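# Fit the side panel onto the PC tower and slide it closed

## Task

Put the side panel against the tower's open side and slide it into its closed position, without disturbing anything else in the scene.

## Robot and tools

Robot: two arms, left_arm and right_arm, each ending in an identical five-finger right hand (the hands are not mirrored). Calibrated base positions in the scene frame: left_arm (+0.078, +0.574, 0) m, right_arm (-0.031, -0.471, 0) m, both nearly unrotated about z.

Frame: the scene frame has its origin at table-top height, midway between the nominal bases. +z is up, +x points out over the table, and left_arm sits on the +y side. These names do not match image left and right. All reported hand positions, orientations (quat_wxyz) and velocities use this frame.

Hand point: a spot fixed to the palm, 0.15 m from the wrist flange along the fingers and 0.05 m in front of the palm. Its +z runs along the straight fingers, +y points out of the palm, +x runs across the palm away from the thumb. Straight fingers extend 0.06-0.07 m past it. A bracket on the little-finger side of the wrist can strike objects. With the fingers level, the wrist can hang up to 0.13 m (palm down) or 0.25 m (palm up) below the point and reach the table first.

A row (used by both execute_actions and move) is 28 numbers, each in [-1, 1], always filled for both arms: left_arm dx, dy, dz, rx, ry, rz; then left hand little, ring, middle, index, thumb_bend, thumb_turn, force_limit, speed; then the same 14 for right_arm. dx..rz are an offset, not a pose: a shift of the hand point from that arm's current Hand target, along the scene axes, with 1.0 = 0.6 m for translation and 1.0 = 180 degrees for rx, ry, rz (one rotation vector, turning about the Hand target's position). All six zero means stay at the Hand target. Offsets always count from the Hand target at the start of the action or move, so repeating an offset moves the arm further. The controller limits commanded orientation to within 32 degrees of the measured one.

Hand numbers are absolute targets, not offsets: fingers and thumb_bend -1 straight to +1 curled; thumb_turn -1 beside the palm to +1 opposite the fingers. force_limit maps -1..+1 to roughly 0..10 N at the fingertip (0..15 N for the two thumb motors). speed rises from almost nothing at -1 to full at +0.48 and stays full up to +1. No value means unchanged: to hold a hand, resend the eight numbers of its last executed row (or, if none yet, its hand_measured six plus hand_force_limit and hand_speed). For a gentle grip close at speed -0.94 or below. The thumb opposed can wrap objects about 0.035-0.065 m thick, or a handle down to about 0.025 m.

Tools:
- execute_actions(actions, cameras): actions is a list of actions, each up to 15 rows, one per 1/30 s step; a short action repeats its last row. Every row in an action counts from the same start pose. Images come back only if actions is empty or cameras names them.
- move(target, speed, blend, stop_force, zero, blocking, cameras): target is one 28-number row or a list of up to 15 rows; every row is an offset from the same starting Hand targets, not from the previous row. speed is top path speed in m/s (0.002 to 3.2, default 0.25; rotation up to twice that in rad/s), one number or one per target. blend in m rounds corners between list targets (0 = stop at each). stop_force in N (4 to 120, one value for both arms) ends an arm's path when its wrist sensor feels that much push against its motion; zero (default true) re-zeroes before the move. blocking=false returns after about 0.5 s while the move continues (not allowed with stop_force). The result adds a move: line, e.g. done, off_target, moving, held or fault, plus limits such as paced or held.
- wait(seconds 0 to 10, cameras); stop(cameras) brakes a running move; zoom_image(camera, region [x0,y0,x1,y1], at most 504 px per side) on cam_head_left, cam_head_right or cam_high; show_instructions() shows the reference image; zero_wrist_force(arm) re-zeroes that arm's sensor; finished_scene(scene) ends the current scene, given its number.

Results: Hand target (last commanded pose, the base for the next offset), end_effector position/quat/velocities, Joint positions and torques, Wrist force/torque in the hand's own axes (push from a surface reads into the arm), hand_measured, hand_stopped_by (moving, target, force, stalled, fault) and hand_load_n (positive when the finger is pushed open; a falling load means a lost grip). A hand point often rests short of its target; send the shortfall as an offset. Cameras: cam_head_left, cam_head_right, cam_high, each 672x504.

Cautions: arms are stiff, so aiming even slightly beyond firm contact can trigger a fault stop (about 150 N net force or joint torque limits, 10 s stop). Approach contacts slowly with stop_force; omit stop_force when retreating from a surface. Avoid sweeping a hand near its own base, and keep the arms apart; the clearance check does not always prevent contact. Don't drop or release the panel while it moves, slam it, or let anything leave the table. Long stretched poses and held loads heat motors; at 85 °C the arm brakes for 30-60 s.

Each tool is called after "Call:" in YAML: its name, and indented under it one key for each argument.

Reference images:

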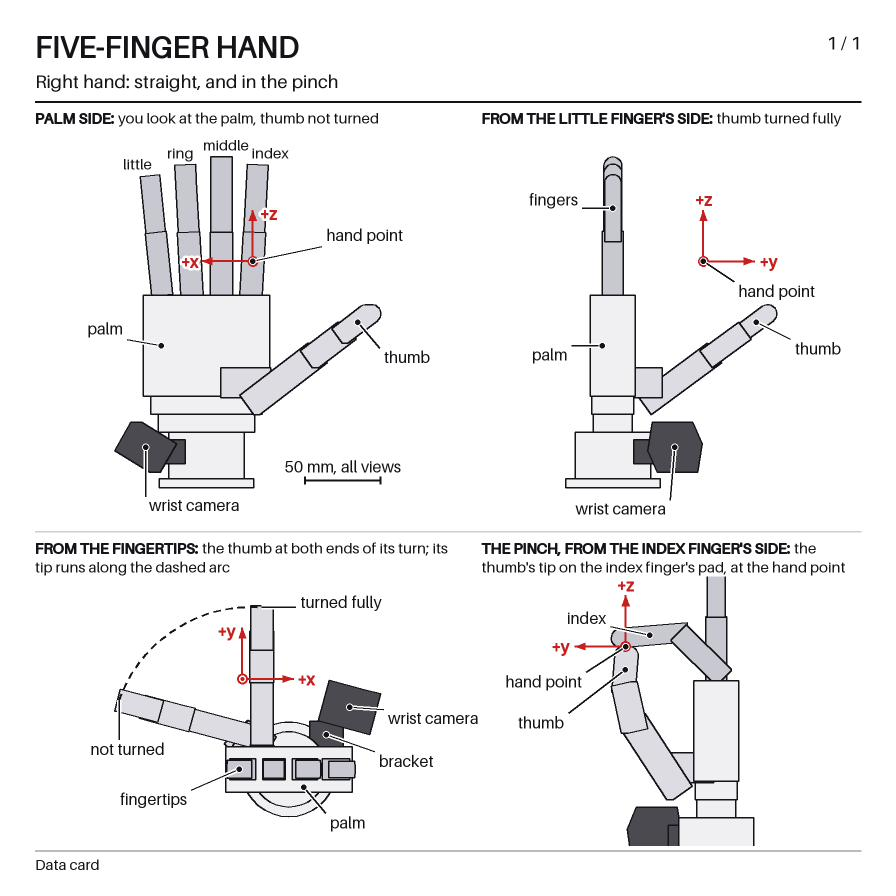

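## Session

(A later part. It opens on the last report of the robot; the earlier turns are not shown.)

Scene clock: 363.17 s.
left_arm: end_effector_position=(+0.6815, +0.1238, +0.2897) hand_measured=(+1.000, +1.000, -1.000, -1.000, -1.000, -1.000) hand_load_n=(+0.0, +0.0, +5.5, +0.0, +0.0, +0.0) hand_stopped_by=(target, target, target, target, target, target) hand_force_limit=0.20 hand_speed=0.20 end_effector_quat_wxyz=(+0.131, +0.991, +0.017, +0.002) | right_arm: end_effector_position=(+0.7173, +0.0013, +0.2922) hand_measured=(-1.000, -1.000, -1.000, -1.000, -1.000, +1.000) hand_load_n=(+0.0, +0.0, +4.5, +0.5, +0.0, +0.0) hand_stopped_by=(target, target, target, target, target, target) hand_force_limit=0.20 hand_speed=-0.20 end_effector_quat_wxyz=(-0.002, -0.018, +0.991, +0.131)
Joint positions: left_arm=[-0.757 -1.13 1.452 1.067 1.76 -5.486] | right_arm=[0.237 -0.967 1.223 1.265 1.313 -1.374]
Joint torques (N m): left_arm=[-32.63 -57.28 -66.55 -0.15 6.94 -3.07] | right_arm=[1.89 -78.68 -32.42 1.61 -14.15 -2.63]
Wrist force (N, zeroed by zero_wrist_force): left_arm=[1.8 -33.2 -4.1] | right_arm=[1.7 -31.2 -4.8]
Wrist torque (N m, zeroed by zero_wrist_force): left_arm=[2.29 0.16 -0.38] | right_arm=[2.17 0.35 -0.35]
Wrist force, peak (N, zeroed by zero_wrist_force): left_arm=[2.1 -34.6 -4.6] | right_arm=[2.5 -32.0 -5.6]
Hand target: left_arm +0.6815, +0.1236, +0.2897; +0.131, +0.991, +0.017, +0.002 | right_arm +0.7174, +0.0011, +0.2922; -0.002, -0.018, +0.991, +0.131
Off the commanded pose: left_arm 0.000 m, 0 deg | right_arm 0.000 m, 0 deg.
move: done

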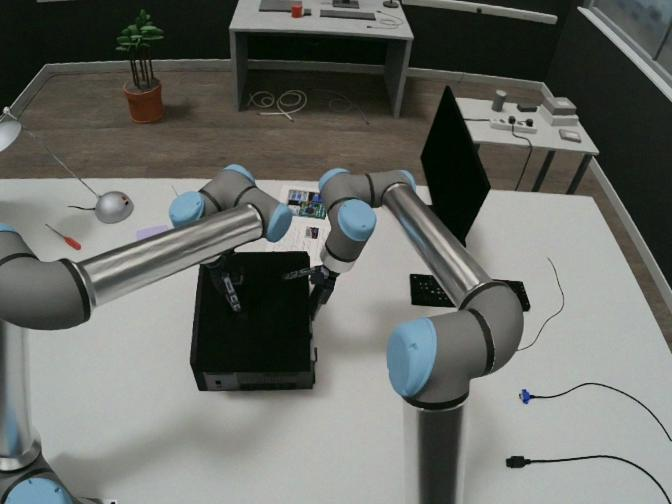

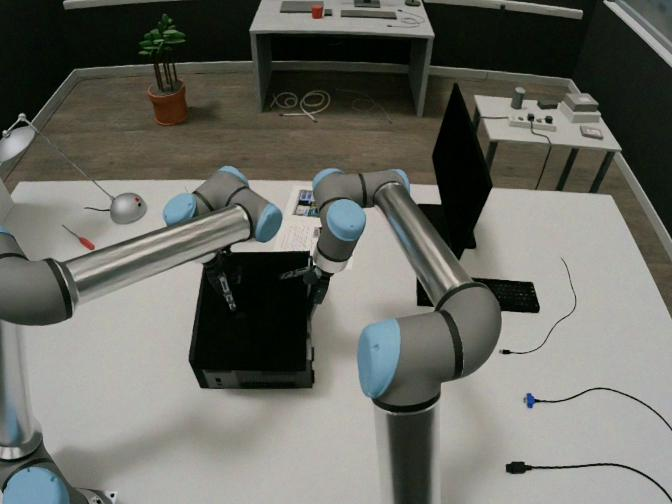

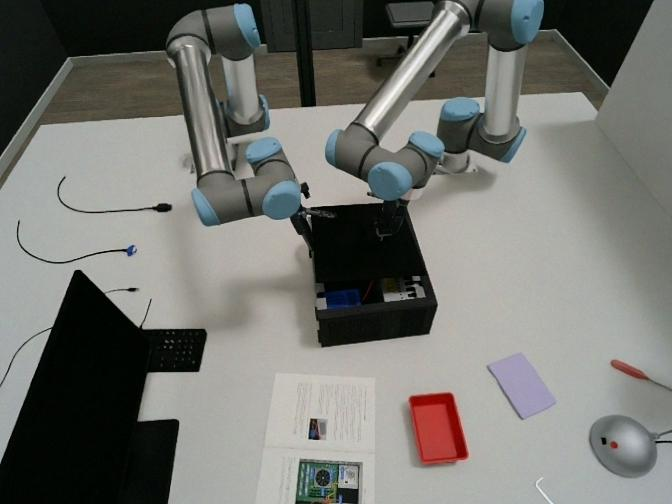

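Call:
zoom_image:
  camera: "cam_high"
  region: [300, 250, 380, 320]

Call:
zoom_image:
  camera: "cam_high"
  region: [380, 250, 460, 320]

Call:
zoom_image:
  camera: "cam_head_left"
  region: [180, 330, 260, 400]

Call:
zoom_image:
  camera: "cam_head_left"
  region: [260, 330, 340, 400]

Scaled by 6.300 from the camera's 672x504 image, which has a finer 960x720 frame.

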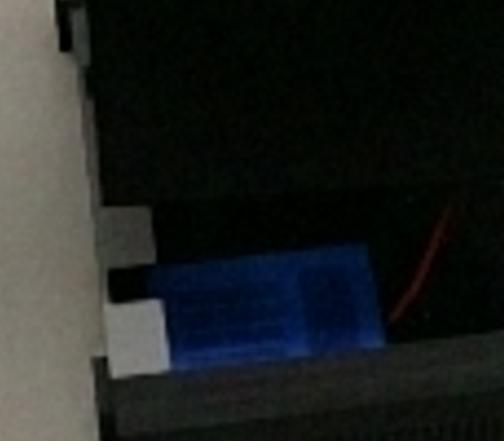

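Scaled by 6.300 from the camera's 672x504 image, which has a finer 960x720 frame.

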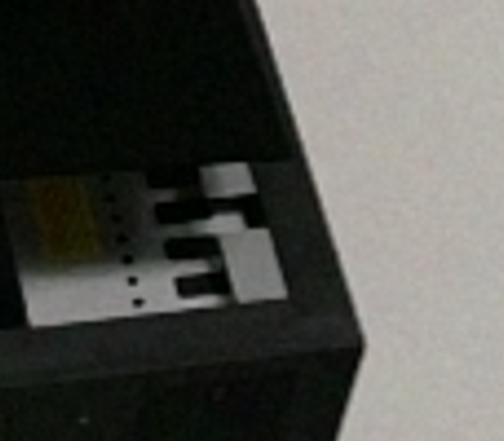

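Scaled by 6.300 from the camera's 672x504 image, which has a finer 960x720 frame.

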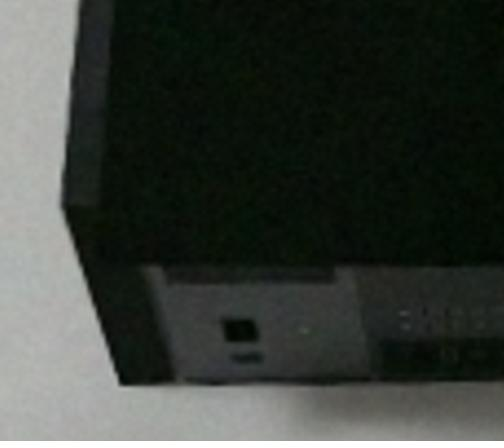

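Scaled by 6.300 from the camera's 672x504 image, which has a finer 960x720 frame.

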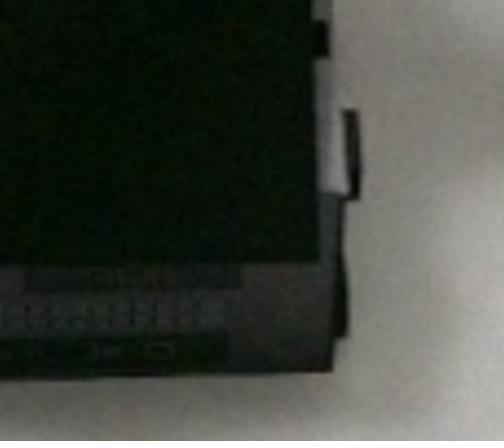

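Call:
move:
  target: [0.0503,-0.0117,0,0,0,0.0111,1,1,-1,-1,-1,-1,0.2,0.2,0.0575,-0.0103,0,0,0,0.0111,-1,-1,-1,-1,-1,1,0.2,-0.2]
  speed: 0.03

Call:
move:
  target: [0,0,-0.045,0,0,0,1,1,-1,-1,-1,-1,0.2,0.2,0,0,-0.045,0,0,0,-1,-1,-1,-1,-1,1,0.2,-0.2]
  speed: 0.04
  stop_force: 8
  cameras: ["all"]

Call:
zoom_image:
  camera: "cam_high"
  region: [300, 250, 380, 320]

Call:
zoom_image:
  camera: "cam_high"
  region: [380, 250, 460, 320]

Call:
zoom_image:
  camera: "cam_head_left"
  region: [260, 320, 340, 390]

Call:
zoom_image:
  camera: "cam_head_left"
  region: [180, 320, 260, 390]

Scene clock: 400.33 s.
left_arm: end_effector_position=(+0.7116, +0.1166, +0.2897) hand_measured=(+1.000, +1.000, -1.000, -1.000, -1.000, -1.000) hand_load_n=(+0.0, +0.0, +4.5, +0.0, +0.0, +0.0) hand_stopped_by=(target, target, target, target, target, target) hand_force_limit=0.20 hand_speed=0.20 end_effector_quat_wxyz=(+0.131, +0.991, +0.034, +0.005) | right_arm: end_effector_position=(+0.7518, -0.0050, +0.2922) hand_measured=(-1.000, -1.000, -1.000, -1.000, -1.000, +1.000) hand_load_n=(-0.5, +0.0, +4.0, +0.5, +0.0, +0.0) hand_stopped_by=(target, target, target, target, target, target) hand_force_limit=0.20 hand_speed=-0.20 end_effector_quat_wxyz=(-0.005, -0.035, +0.991, +0.131)
Joint positions: left_arm=[-0.74 -1.088 1.389 1.085 1.757 -5.503] | right_arm=[0.217 -0.909 1.13 1.314 1.311 -1.43]
Joint torques (N m): left_arm=[-5.64 -62.37 -64.79 0.31 5.27 -2.93] | right_arm=[1.9 -82.25 -50.84 5.5 -12.22 -2.59]
Wrist force (N, zeroed by zero_wrist_force): left_arm=[1.1 -28.0 -2.4] | right_arm=[1.5 -26.0 -4.0]
Wrist torque (N m, zeroed by zero_wrist_force): left_arm=[1.84 0.12 -0.31] | right_arm=[1.82 0.28 -0.28]
Wrist force, peak (N, zeroed by zero_wrist_force): left_arm=[1.1 -34.1 -4.0] | right_arm=[1.5 -32.2 -5.5]
Hand target: left_arm +0.7117, +0.1166, +0.2897; +0.131, +0.991, +0.034, +0.005 | right_arm +0.7519, -0.0051, +0.2922; -0.005, -0.035, +0.991, +0.131
Off the commanded pose: left_arm 0.000 m, 0 deg | right_arm 0.000 m, 0 deg.
move: done

Scene clock: 402.50 s.
left_arm: end_effector_position=(+0.7117, +0.1166, +0.2638) hand_measured=(+1.000, +1.000, -1.000, -1.000, -1.000, -1.000) hand_load_n=(+0.0, +0.0, +3.5, +0.0, +0.0, +0.0) hand_stopped_by=(target, target, target, target, target, target) hand_force_limit=0.20 hand_speed=0.20 end_effector_quat_wxyz=(+0.131, +0.991, +0.034, +0.005) | right_arm: end_effector_position=(+0.7519, -0.0051, +0.2652) hand_measured=(-1.000, -1.000, -1.000, -1.000, -1.000, +1.000) hand_load_n=(+0.0, +0.0, +1.0, +2.5, +0.0, +0.0) hand_stopped_by=(target, target, target, target, target, target) hand_force_limit=0.20 hand_speed=-0.20 end_effector_quat_wxyz=(-0.005, -0.035, +0.991, +0.131)
Joint positions: left_arm=[-0.74 -1.075 1.416 1.044 1.757 -5.503] | right_arm=[0.217 -0.898 1.159 1.273 1.311 -1.43]
Joint torques (N m): left_arm=[-5.63 -91.61 -60.76 1.68 6.8 -2.24] | right_arm=[0.52 -84.41 -30.2 -0.13 -7.67 -0.56]
Wrist force (N, zeroed by zero_wrist_force): left_arm=[0.3 -21.7 -3.1] | right_arm=[-1.0 -21.6 -2.2]
Wrist torque (N m, zeroed by zero_wrist_force): left_arm=[1.50 0.06 -0.19] | right_arm=[1.32 0.11 0.04]
Wrist force, peak (N, zeroed by zero_wrist_force): left_arm=[2.2 -28.6 -2.5] | right_arm=[1.4 -27.1 -4.5]
Hand target: left_arm +0.7117, +0.1166, +0.2638; +0.131, +0.991, +0.034, +0.005 (not the last commanded pose) | right_arm +0.7519, -0.0051, +0.2652; -0.005, -0.035, +0.991, +0.131
Off the commanded pose: left_arm 0.001 m, 0 deg | right_arm 0.000 m, 0 deg.
move: contact (left_arm)

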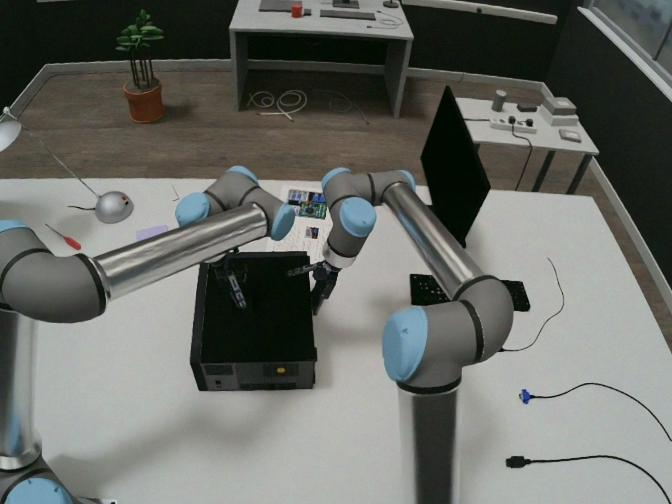

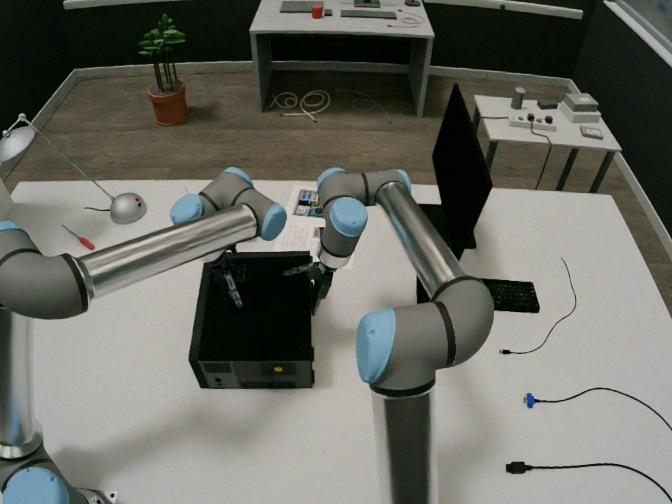

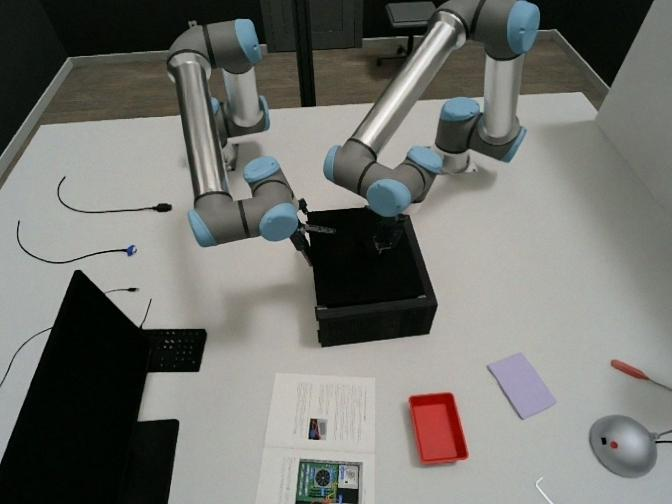

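Scaled by 6.300 from the camera's 672x504 image, which has a finer 960x720 frame.

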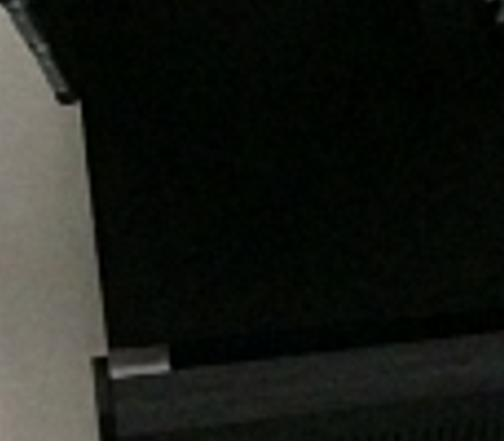

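Scaled by 6.300 from the camera's 672x504 image, which has a finer 960x720 frame.

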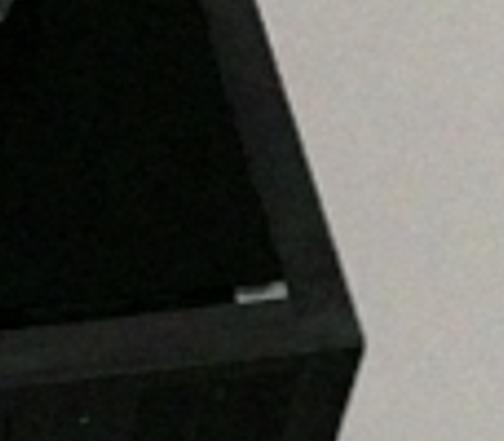

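Scaled by 6.300 from the camera's 672x504 image, which has a finer 960x720 frame.

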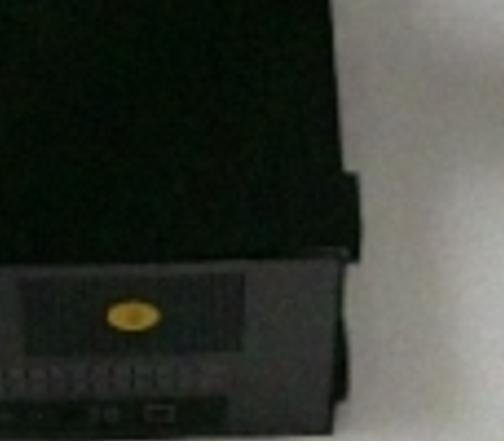

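Scaled by 6.300 from the camera's 672x504 image, which has a finer 960x720 frame.

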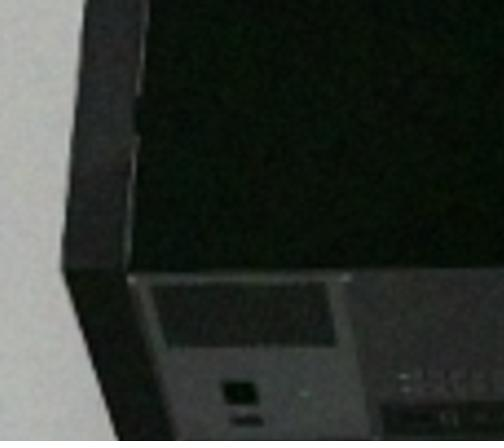

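Call:
move:
  target:
    - [0,0,0,0,0,0,1,1,-1,-1,-1,-1,0.2,0.2,0,0.0017,0,0,0,0,-1,-1,-1,-1,-1,1,0.2,-0.2]
    - [0,0,0.015,0,0,0,1,1,-1,-1,-1,-1,0.2,0.2,0,0.0017,0.015,0,0,0,-1,-1,-1,-1,-1,1,0.2,-0.2]
    - [-0.0217,-0.001,0.015,0,0,0,1,1,-1,-1,-1,-1,0.2,0.2,-0.0217,0.0007,0.015,0,0,0,-1,-1,-1,-1,-1,1,0.2,-0.2]
  speed: 0.02
  cameras: ["all"]

Call:
zoom_image:
  camera: "cam_high"
  region: [290, 190, 450, 320]

Call:
zoom_image:
  camera: "cam_head_left"
  region: [180, 240, 330, 390]

Scene clock: 433.33 s.
left_arm: end_effector_position=(+0.6988, +0.1160, +0.2728) hand_measured=(+1.000, +1.000, -1.000, -1.000, -1.000, -1.000) hand_load_n=(+0.0, +0.0, +0.5, +0.0, +0.0, +0.0) hand_stopped_by=(target, target, target, target, target, target) hand_force_limit=0.20 hand_speed=0.20 end_effector_quat_wxyz=(+0.131, +0.991, +0.034, +0.005) | right_arm: end_effector_position=(+0.7390, -0.0046, +0.2742) hand_measured=(-1.000, -1.000, -1.000, -1.000, -1.000, +1.000) hand_load_n=(+0.0, +0.0, +0.0, +0.0, +0.0, +0.0) hand_stopped_by=(target, target, target, target, target, target) hand_force_limit=0.20 hand_speed=-0.20 end_effector_quat_wxyz=(-0.005, -0.035, +0.991, +0.131)
Joint positions: left_arm=[-0.753 -1.098 1.434 1.047 1.755 -5.516] | right_arm=[0.221 -0.922 1.184 1.272 1.311 -1.426]
Joint torques (N m): left_arm=[-12.61 -84.1 -27.41 0.57 -2 -2.65] | right_arm=[17.43 -107.18 -26.3 0.17 1.34 1.89]
Wrist force (N, zeroed by zero_wrist_force): left_arm=[0.5 0.6 -0.1] | right_arm=[-3.1 0.3 -0.7]
Wrist torque (N m, zeroed by zero_wrist_force): left_arm=[0.10 -0.06 0.29] | right_arm=[0.07 0.50 -0.19]
Wrist force, peak (N, zeroed by zero_wrist_force): left_arm=[-0.2 -33.4 -1.9] | right_arm=[-0.5 -31.2 -5.8]
Hand target: left_arm +0.6987, +0.1160, +0.2728; +0.131, +0.991, +0.034, +0.005 | right_arm +0.7389, -0.0046, +0.2742; -0.005, -0.035, +0.991, +0.131
Off the commanded pose: left_arm 0.000 m, 0 deg | right_arm 0.000 m, 0 deg.
move: done

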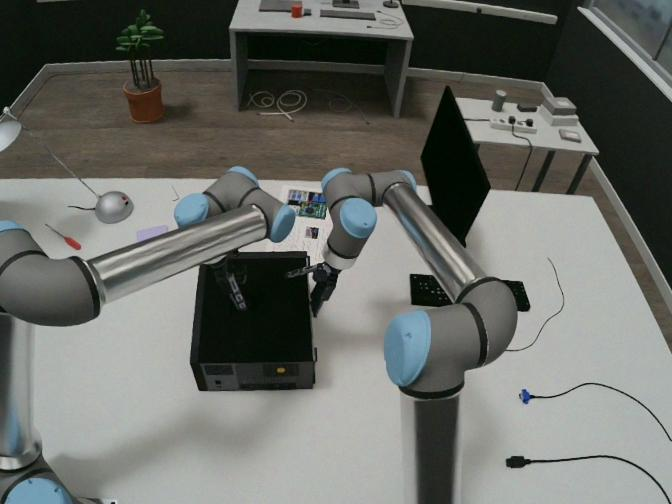

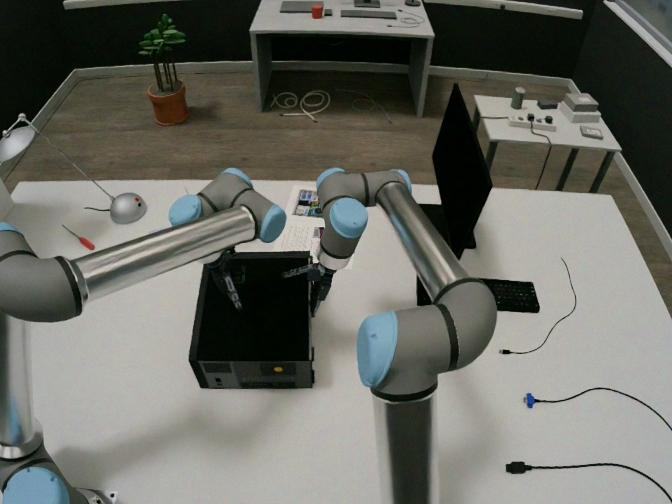

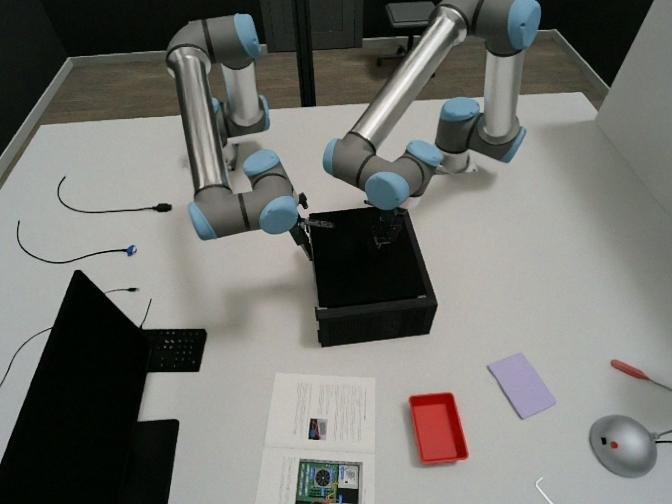

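Scaled by 3.150 from the camera's 672x504 image, which has a finer 960x720 frame.

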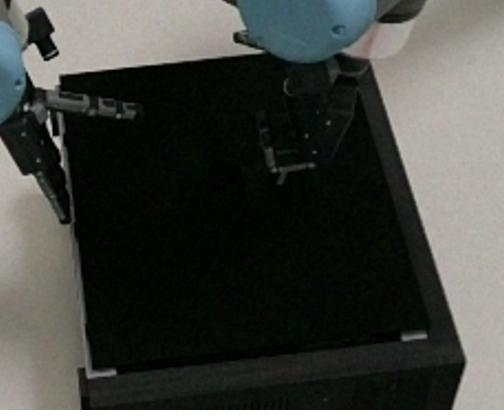

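Scaled by 3.360 from the camera's 672x504 image, which has a finer 960x720 frame.

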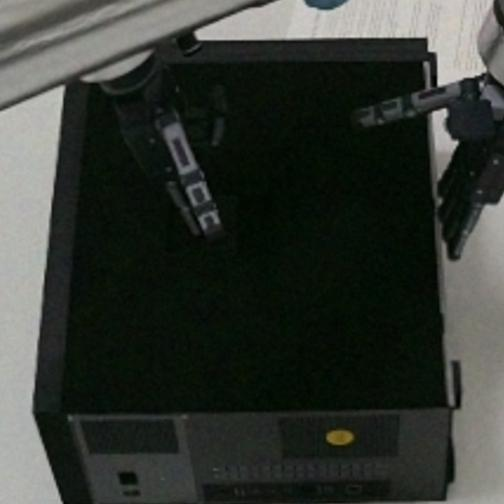

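Call:
zoom_image:
  camera: "cam_head_left"
  region: [215, 280, 275, 340]

Call:
zoom_image:
  camera: "cam_high"
  region: [350, 215, 410, 275]

Scaled by 8.400 from the camera's 672x504 image, which has a finer 960x720 frame.

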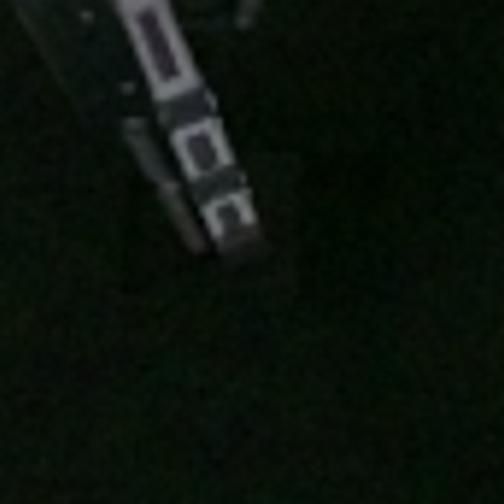

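Scaled by 8.400 from the camera's 672x504 image, which has a finer 960x720 frame.

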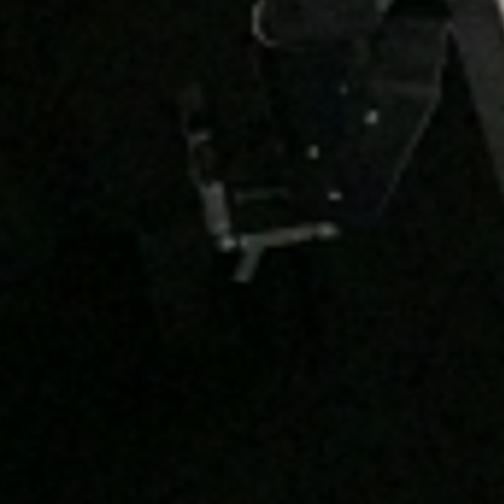

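Call:
move:
  target:
    - [0,0,0.012,0,0,0,1,1,-1,-1,-1,-1,0.2,0.2,0,-0.02,0.012,0,0,0,-1,-1,-1,-1,-1,1,0.2,-0.2]
    - [0.025,0.0233,0.012,0,0,0,1,1,-1,-1,-1,-1,0.2,0.2,0.01,-0.02,0.012,0,0,0,-1,-1,-1,-1,-1,1,0.2,-0.2]
  speed: 0.05

Call:
move:
  target: [0,0,-0.05,0,0,0,1,1,-1,-1,-1,-1,0.2,0.2,0,0,0,0,0,0,-1,-1,-1,-1,-1,1,0.2,-0.2]
  speed: 0.01
  stop_force: 4
  cameras: ["all"]

Call:
zoom_image:
  camera: "cam_high"
  region: [290, 190, 450, 320]

Call:
zoom_image:
  camera: "cam_head_left"
  region: [180, 240, 330, 390]

Scene clock: 462.33 s.
left_arm: end_effector_position=(+0.7136, +0.1298, +0.2800) hand_measured=(+1.000, +1.000, -1.000, -1.000, -1.000, -1.000) hand_load_n=(+0.0, +0.0, +0.0, +0.0, +0.0, +0.0) hand_stopped_by=(target, target, target, target, target, target) hand_force_limit=0.20 hand_speed=0.20 end_effector_quat_wxyz=(+0.131, +0.991, +0.034, +0.005) | right_arm: end_effector_position=(+0.7448, -0.0166, +0.2814) hand_measured=(-1.000, -1.000, -1.000, -1.000, -1.000, +1.000) hand_load_n=(+0.0, +0.5, +0.5, +0.0, +0.0, +0.0) hand_stopped_by=(target, target, target, target, target, target) hand_force_limit=0.20 hand_speed=-0.20 end_effector_quat_wxyz=(-0.005, -0.035, +0.991, +0.131)
Joint positions: left_arm=[-0.724 -1.09 1.41 1.069 1.76 -5.487] | right_arm=[0.205 -0.924 1.175 1.287 1.311 -1.443]
Joint torques (N m): left_arm=[12.33 -55.96 -49.88 6.27 3.56 3.2] | right_arm=[-17.52 -79.88 -47.41 6.4 -2.87 -2.51]
Wrist force (N, zeroed by zero_wrist_force): left_arm=[0.7 0.5 -0.3] | right_arm=[-3.3 0.5 -0.6]
Wrist torque (N m, zeroed by zero_wrist_force): left_arm=[0.10 -0.09 0.08] | right_arm=[0.09 0.52 0.01]
Wrist force, peak (N, zeroed by zero_wrist_force): left_arm=[1.5 0.3 -0.2] | right_arm=[-3.6 0.7 -0.7]
Hand target: left_arm +0.7137, +0.1300, +0.2800; +0.131, +0.991, +0.034, +0.005 | right_arm +0.7449, -0.0166, +0.2814; -0.005, -0.035, +0.991, +0.131
Off the commanded pose: left_arm 0.000 m, 0 deg | right_arm 0.000 m, 0 deg.
move: done

Scene clock: 465.97 s.
left_arm: end_effector_position=(+0.7137, +0.1300, +0.2572) hand_measured=(+1.000, +1.000, -1.000, -1.000, -1.000, -1.000) hand_load_n=(+0.0, +0.0, +0.0, +0.0, +0.0, +0.0) hand_stopped_by=(target, target, target, target, target, target) hand_force_limit=0.20 hand_speed=0.20 end_effector_quat_wxyz=(+0.131, +0.991, +0.034, +0.005) | right_arm: end_effector_position=(+0.7449, -0.0166, +0.2814) hand_measured=(-1.000, -1.000, -1.000, -1.000, -1.000, +1.000) hand_load_n=(+0.0, +0.0, +0.0, +0.0, +0.0, +0.0) hand_stopped_by=(target, target, target, target, target, target) hand_force_limit=0.20 hand_speed=-0.20 end_effector_quat_wxyz=(-0.005, -0.035, +0.991, +0.131)
Joint positions: left_arm=[-0.724 -1.077 1.433 1.033 1.76 -5.487] | right_arm=[0.205 -0.924 1.175 1.287 1.311 -1.443]
Joint torques (N m): left_arm=[4.78 -85.3 -49.21 6.17 1.11 3.15] | right_arm=[-18.95 -78.71 -46.34 6.64 -2.21 -2.45]
Wrist force (N, zeroed by zero_wrist_force): left_arm=[0.5 0.4 -4.6] | right_arm=[-3.2 0.7 -1.0]
Wrist torque (N m, zeroed by zero_wrist_force): left_arm=[0.31 -0.06 0.05] | right_arm=[0.14 0.52 0.02]
Wrist force, peak (N, zeroed by zero_wrist_force): left_arm=[0.8 1.1 -12.7] | right_arm=[-3.5 0.5 -1.2]
Hand target: left_arm +0.7137, +0.1300, +0.2572; +0.131, +0.991, +0.034, +0.005 (not the last commanded pose) | right_arm +0.7449, -0.0166, +0.2814; -0.005, -0.035, +0.991, +0.131
Off the commanded pose: left_arm 0.007 m, 0 deg | right_arm 0.000 m, 0 deg.
move: contact (left_arm)

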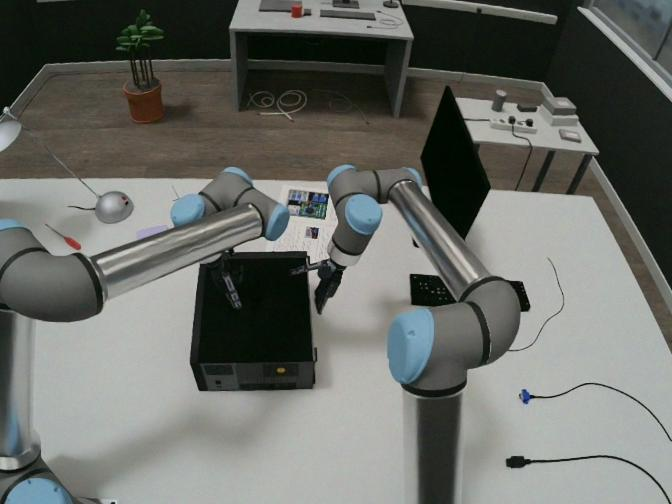

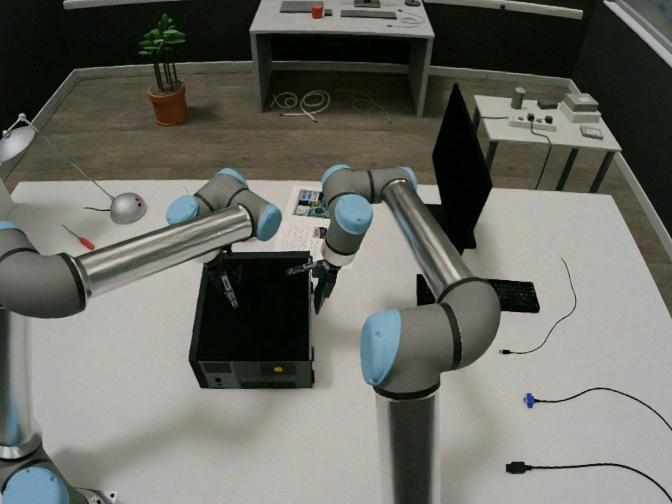

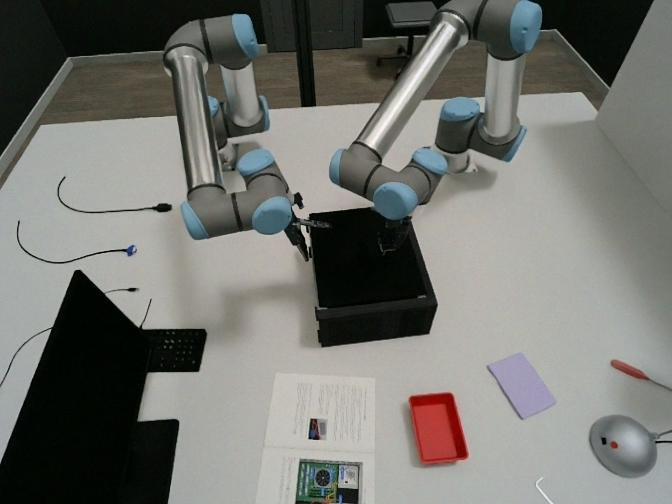

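Scaled by 3.150 from the camera's 672x504 image, which has a finer 960x720 frame.

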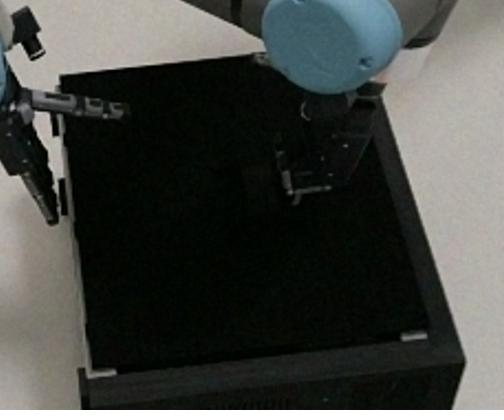

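Scaled by 3.360 from the camera's 672x504 image, which has a finer 960x720 frame.

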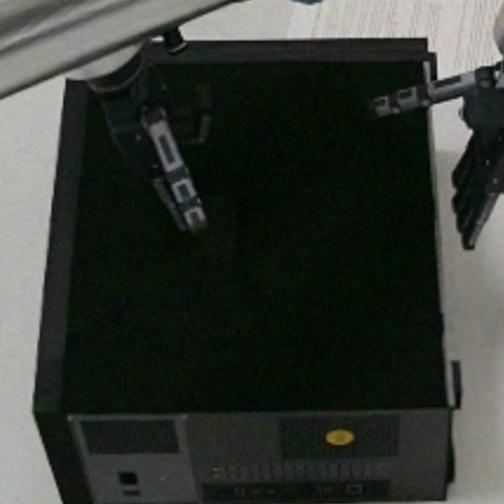

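Call:
move:
  target: [0,0,0.0015,0,0,0,1,1,-1,-1,-1,-1,0.2,0.2,0,0,0,0,0,0,-1,-1,-1,-1,-1,1,0.2,-0.2]
  speed: 0.02

Call:
move:
  target: [-0.03,-0.0012,0,0,0,0,1,1,-1,-1,-1,-1,0.2,0.2,0,-0.08,0.01,0,0,0,-1,-1,-1,-1,-1,1,0.2,-0.2]
  speed: 0.012
  stop_force: 10
  cameras: ["all"]

Call:
zoom_image:
  camera: "cam_high"
  region: [290, 190, 450, 320]

Call:
zoom_image:
  camera: "cam_head_left"
  region: [180, 240, 330, 390]

Scene clock: 475.60 s.
left_arm: end_effector_position=(+0.7137, +0.1300, +0.2581) hand_measured=(+1.000, +1.000, -1.000, -1.000, -1.000, -1.000) hand_load_n=(+0.0, +0.0, +0.0, +0.0, +0.0, +0.0) hand_stopped_by=(target, target, target, target, target, target) hand_force_limit=0.20 hand_speed=0.20 end_effector_quat_wxyz=(+0.131, +0.991, +0.034, +0.005) | right_arm: end_effector_position=(+0.7449, -0.0166, +0.2814) hand_measured=(-1.000, -1.000, -1.000, -1.000, -1.000, +1.000) hand_load_n=(+0.0, +0.0, +0.0, +0.0, +0.0, +0.0) hand_stopped_by=(target, target, target, target, target, target) hand_force_limit=0.20 hand_speed=-0.20 end_effector_quat_wxyz=(-0.005, -0.035, +0.991, +0.131)
Joint positions: left_arm=[-0.724 -1.078 1.432 1.034 1.76 -5.487] | right_arm=[0.205 -0.924 1.175 1.287 1.311 -1.443]
Joint torques (N m): left_arm=[-4.45 -89.67 -51.45 6.55 0.22 3.12] | right_arm=[-18.27 -79.51 -46.18 6.43 -1.46 -2.12]
Wrist force (N, zeroed by zero_wrist_force): left_arm=[0.8 0.5 0.0] | right_arm=[-3.1 0.6 -0.8]
Wrist torque (N m, zeroed by zero_wrist_force): left_arm=[0.09 -0.12 0.08] | right_arm=[0.13 0.51 0.02]
Wrist force, peak (N, zeroed by zero_wrist_force): left_arm=[0.6 0.7 -4.9] | right_arm=[-3.6 0.7 -1.0]
Hand target: left_arm +0.7137, +0.1300, +0.2581; +0.131, +0.991, +0.034, +0.005 | right_arm +0.7449, -0.0166, +0.2814; -0.005, -0.035, +0.991, +0.131
Off the commanded pose: left_arm 0.000 m, 0 deg | right_arm 0.000 m, 0 deg.
move: done

Scene clock: 480.53 s.
left_arm: end_effector_position=(+0.6957, +0.1293, +0.2581) hand_measured=(+1.000, +1.000, -1.000, -1.000, -1.000, -1.000) hand_load_n=(+0.0, +0.0, +0.0, +0.0, +0.0, +0.0) hand_stopped_by=(target, target, target, target, target, target) hand_force_limit=0.20 hand_speed=0.20 end_effector_quat_wxyz=(+0.131, +0.991, +0.034, +0.005) | right_arm: end_effector_position=(+0.7449, -0.0646, +0.2874) hand_measured=(-1.000, -1.000, -1.000, -1.000, -1.000, +1.000) hand_load_n=(+0.0, +0.0, +0.0, +0.0, +0.0, +0.0) hand_stopped_by=(target, target, target, target, target, target) hand_force_limit=0.20 hand_speed=-0.20 end_effector_quat_wxyz=(-0.005, -0.035, +0.991, +0.131)
Joint positions: left_arm=[-0.741 -1.103 1.47 1.018 1.757 -5.504] | right_arm=[0.145 -0.957 1.222 1.289 1.309 -1.505]
Joint torques (N m): left_arm=[-10.06 -87.8 -28.31 0.76 -1.91 -2.64] | right_arm=[-16.64 -107.87 -27.41 6.48 -2.99 -2.47]
Wrist force (N, zeroed by zero_wrist_force): left_arm=[0.7 0.6 -0.1] | right_arm=[-3.1 0.6 -1.1]
Wrist torque (N m, zeroed by zero_wrist_force): left_arm=[0.11 -0.08 0.29] | right_arm=[0.13 0.52 0.04]
Wrist force, peak (N, zeroed by zero_wrist_force): left_arm=[1.0 0.8 -0.3] | right_arm=[-3.5 0.3 -1.0]
Hand target: left_arm +0.6957, +0.1293, +0.2581; +0.131, +0.991, +0.034, +0.005 | right_arm +0.7449, -0.0646, +0.2874; -0.005, -0.035, +0.991, +0.131
Off the commanded pose: left_arm 0.000 m, 0 deg | right_arm 0.000 m, 0 deg.
move: done

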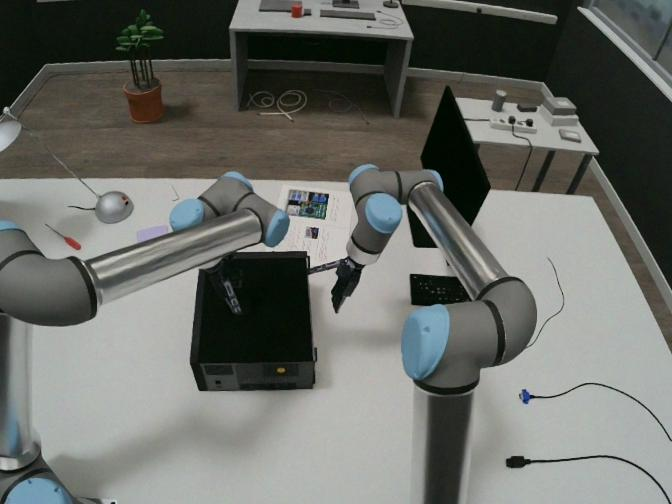

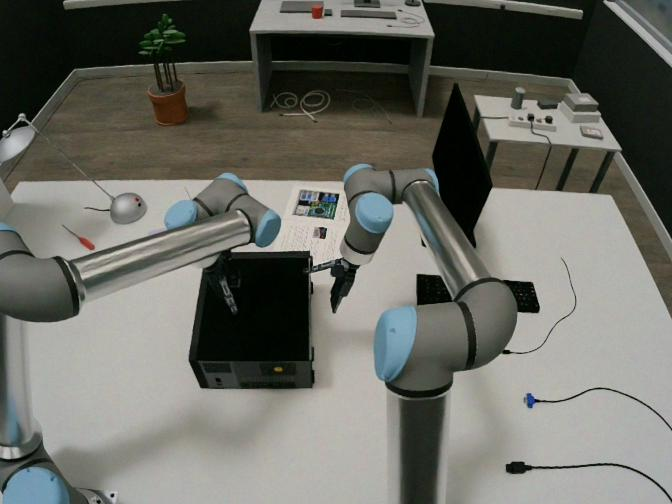

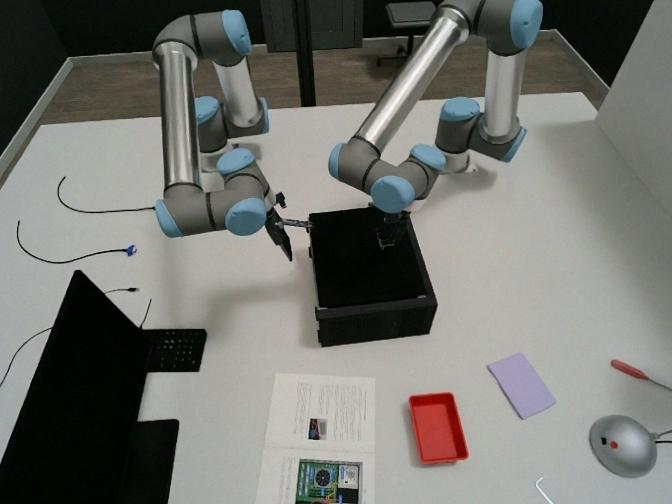

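Scaled by 3.150 from the camera's 672x504 image, which has a finer 960x720 frame.

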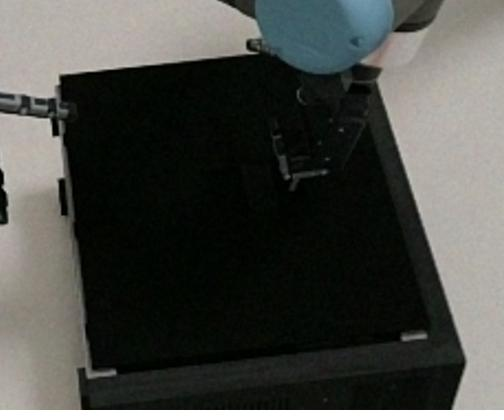

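Scaled by 3.360 from the camera's 672x504 image, which has a finer 960x720 frame.

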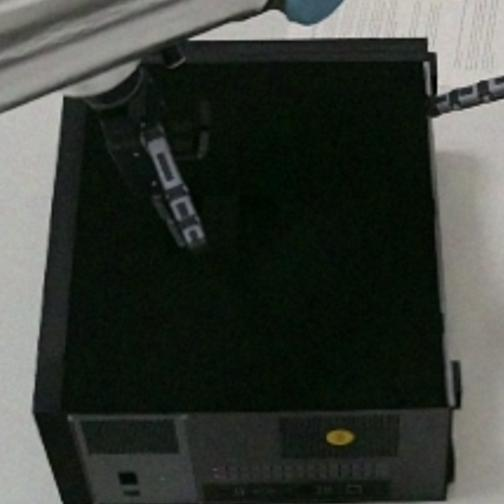

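Call:
move:
  target:
    - [0,0,0.05,0,0,0,1,1,-1,-1,-1,-1,0.2,0.2,0,0,0,0,0,0,-1,-1,-1,-1,-1,1,0.2,-0.2]
    - [0,0.3,0.08,0,0,0,1,1,-1,-1,-1,-1,0.2,0.2,0,0,0,0,0,0,-1,-1,-1,-1,-1,1,0.2,-0.2]
  speed: [0.15,0.25]
  blend: [0.01,0]
  cameras: ["all"]

Call:
zoom_image:
  camera: "cam_high"
  region: [290, 190, 450, 320]

Call:
zoom_image:
  camera: "cam_head_left"
  region: [180, 240, 330, 390]

Call:
zoom_image:
  camera: "cam_head_left"
  region: [220, 290, 280, 350]

Scene clock: 492.83 s.
left_arm: end_effector_position=(+0.6957, +0.3091, +0.3061) hand_measured=(+1.000, +1.000, -1.000, -1.000, -1.000, -1.000) hand_load_n=(+0.0, +0.0, +0.0, +0.0, +0.0, +0.0) hand_stopped_by=(target, target, target, target, target, target) hand_force_limit=0.20 hand_speed=0.20 end_effector_quat_wxyz=(+0.131, +0.991, +0.034, +0.005) | right_arm: end_effector_position=(+0.7449, -0.0646, +0.2874) hand_measured=(-1.000, -1.000, -1.000, -1.000, -1.000, +1.000) hand_load_n=(+0.0, +0.0, +0.0, +0.0, +0.0, +0.0) hand_stopped_by=(target, target, target, target, target, target) hand_force_limit=0.20 hand_speed=-0.20 end_effector_quat_wxyz=(-0.005, -0.035, +0.991, +0.131)
Joint positions: left_arm=[-0.515 -1.22 1.561 1.091 1.794 -5.277] | right_arm=[0.145 -0.957 1.222 1.289 1.309 -1.505]
Joint torques (N m): left_arm=[8 -77.06 -29.11 6.8 3.56 3.21] | right_arm=[-19.1 -106.43 -27.23 6.45 -3.04 -2.47]
Wrist force (N, zeroed by zero_wrist_force): left_arm=[1.1 0.7 -0.1] | right_arm=[-3.0 0.6 -1.2]
Wrist torque (N m, zeroed by zero_wrist_force): left_arm=[0.14 -0.16 0.11] | right_arm=[0.13 0.51 0.04]
Wrist force, peak (N, zeroed by zero_wrist_force): left_arm=[0.5 2.3 -0.3] | right_arm=[-3.3 0.6 -1.1]
Hand target: left_arm +0.6957, +0.3093, +0.3061; +0.131, +0.991, +0.034, +0.005 | right_arm +0.7449, -0.0646, +0.2874; -0.005, -0.035, +0.991, +0.131
Off the commanded pose: left_arm 0.000 m, 0 deg | right_arm 0.000 m, 0 deg.
move: done

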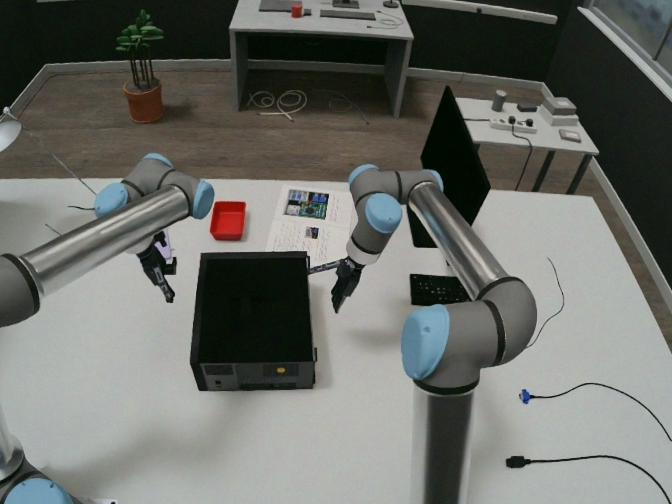

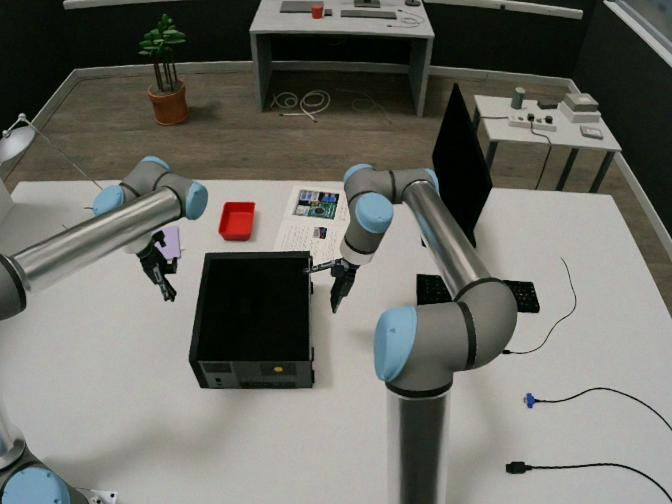

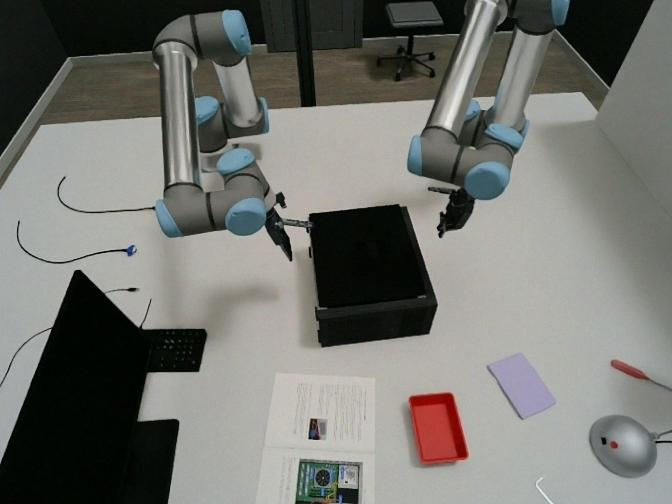

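Scaled by 3.150 from the camera's 672x504 image, which has a finer 960x720 frame.

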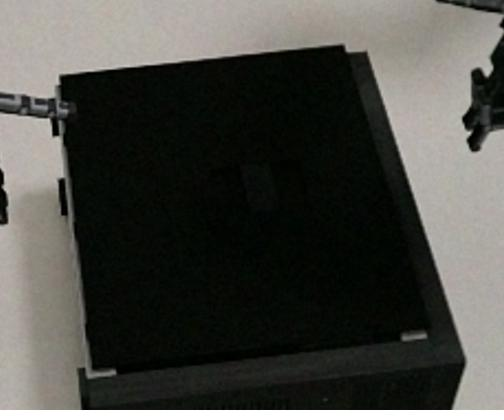

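Scaled by 3.360 from the camera's 672x504 image, which has a finer 960x720 frame.

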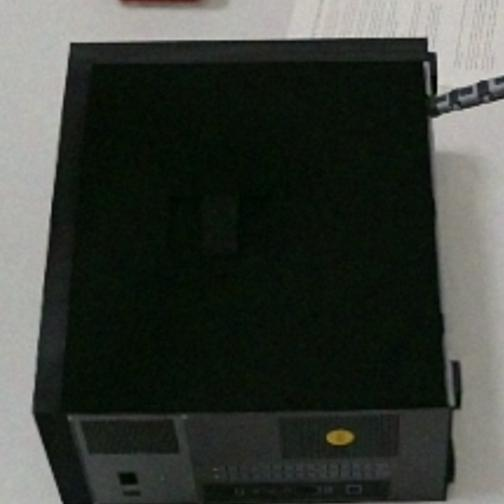

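Scaled by 8.400 from the camera's 672x504 image, which has a finer 960x720 frame.

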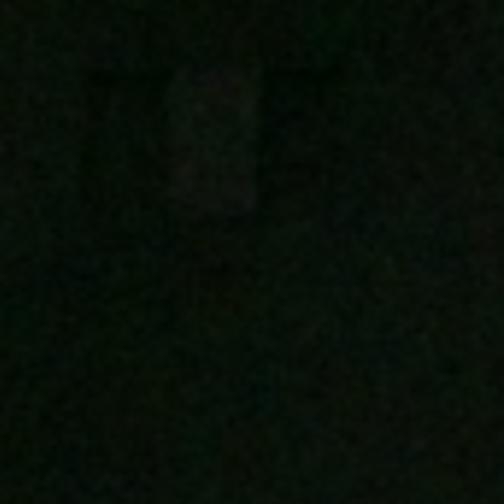

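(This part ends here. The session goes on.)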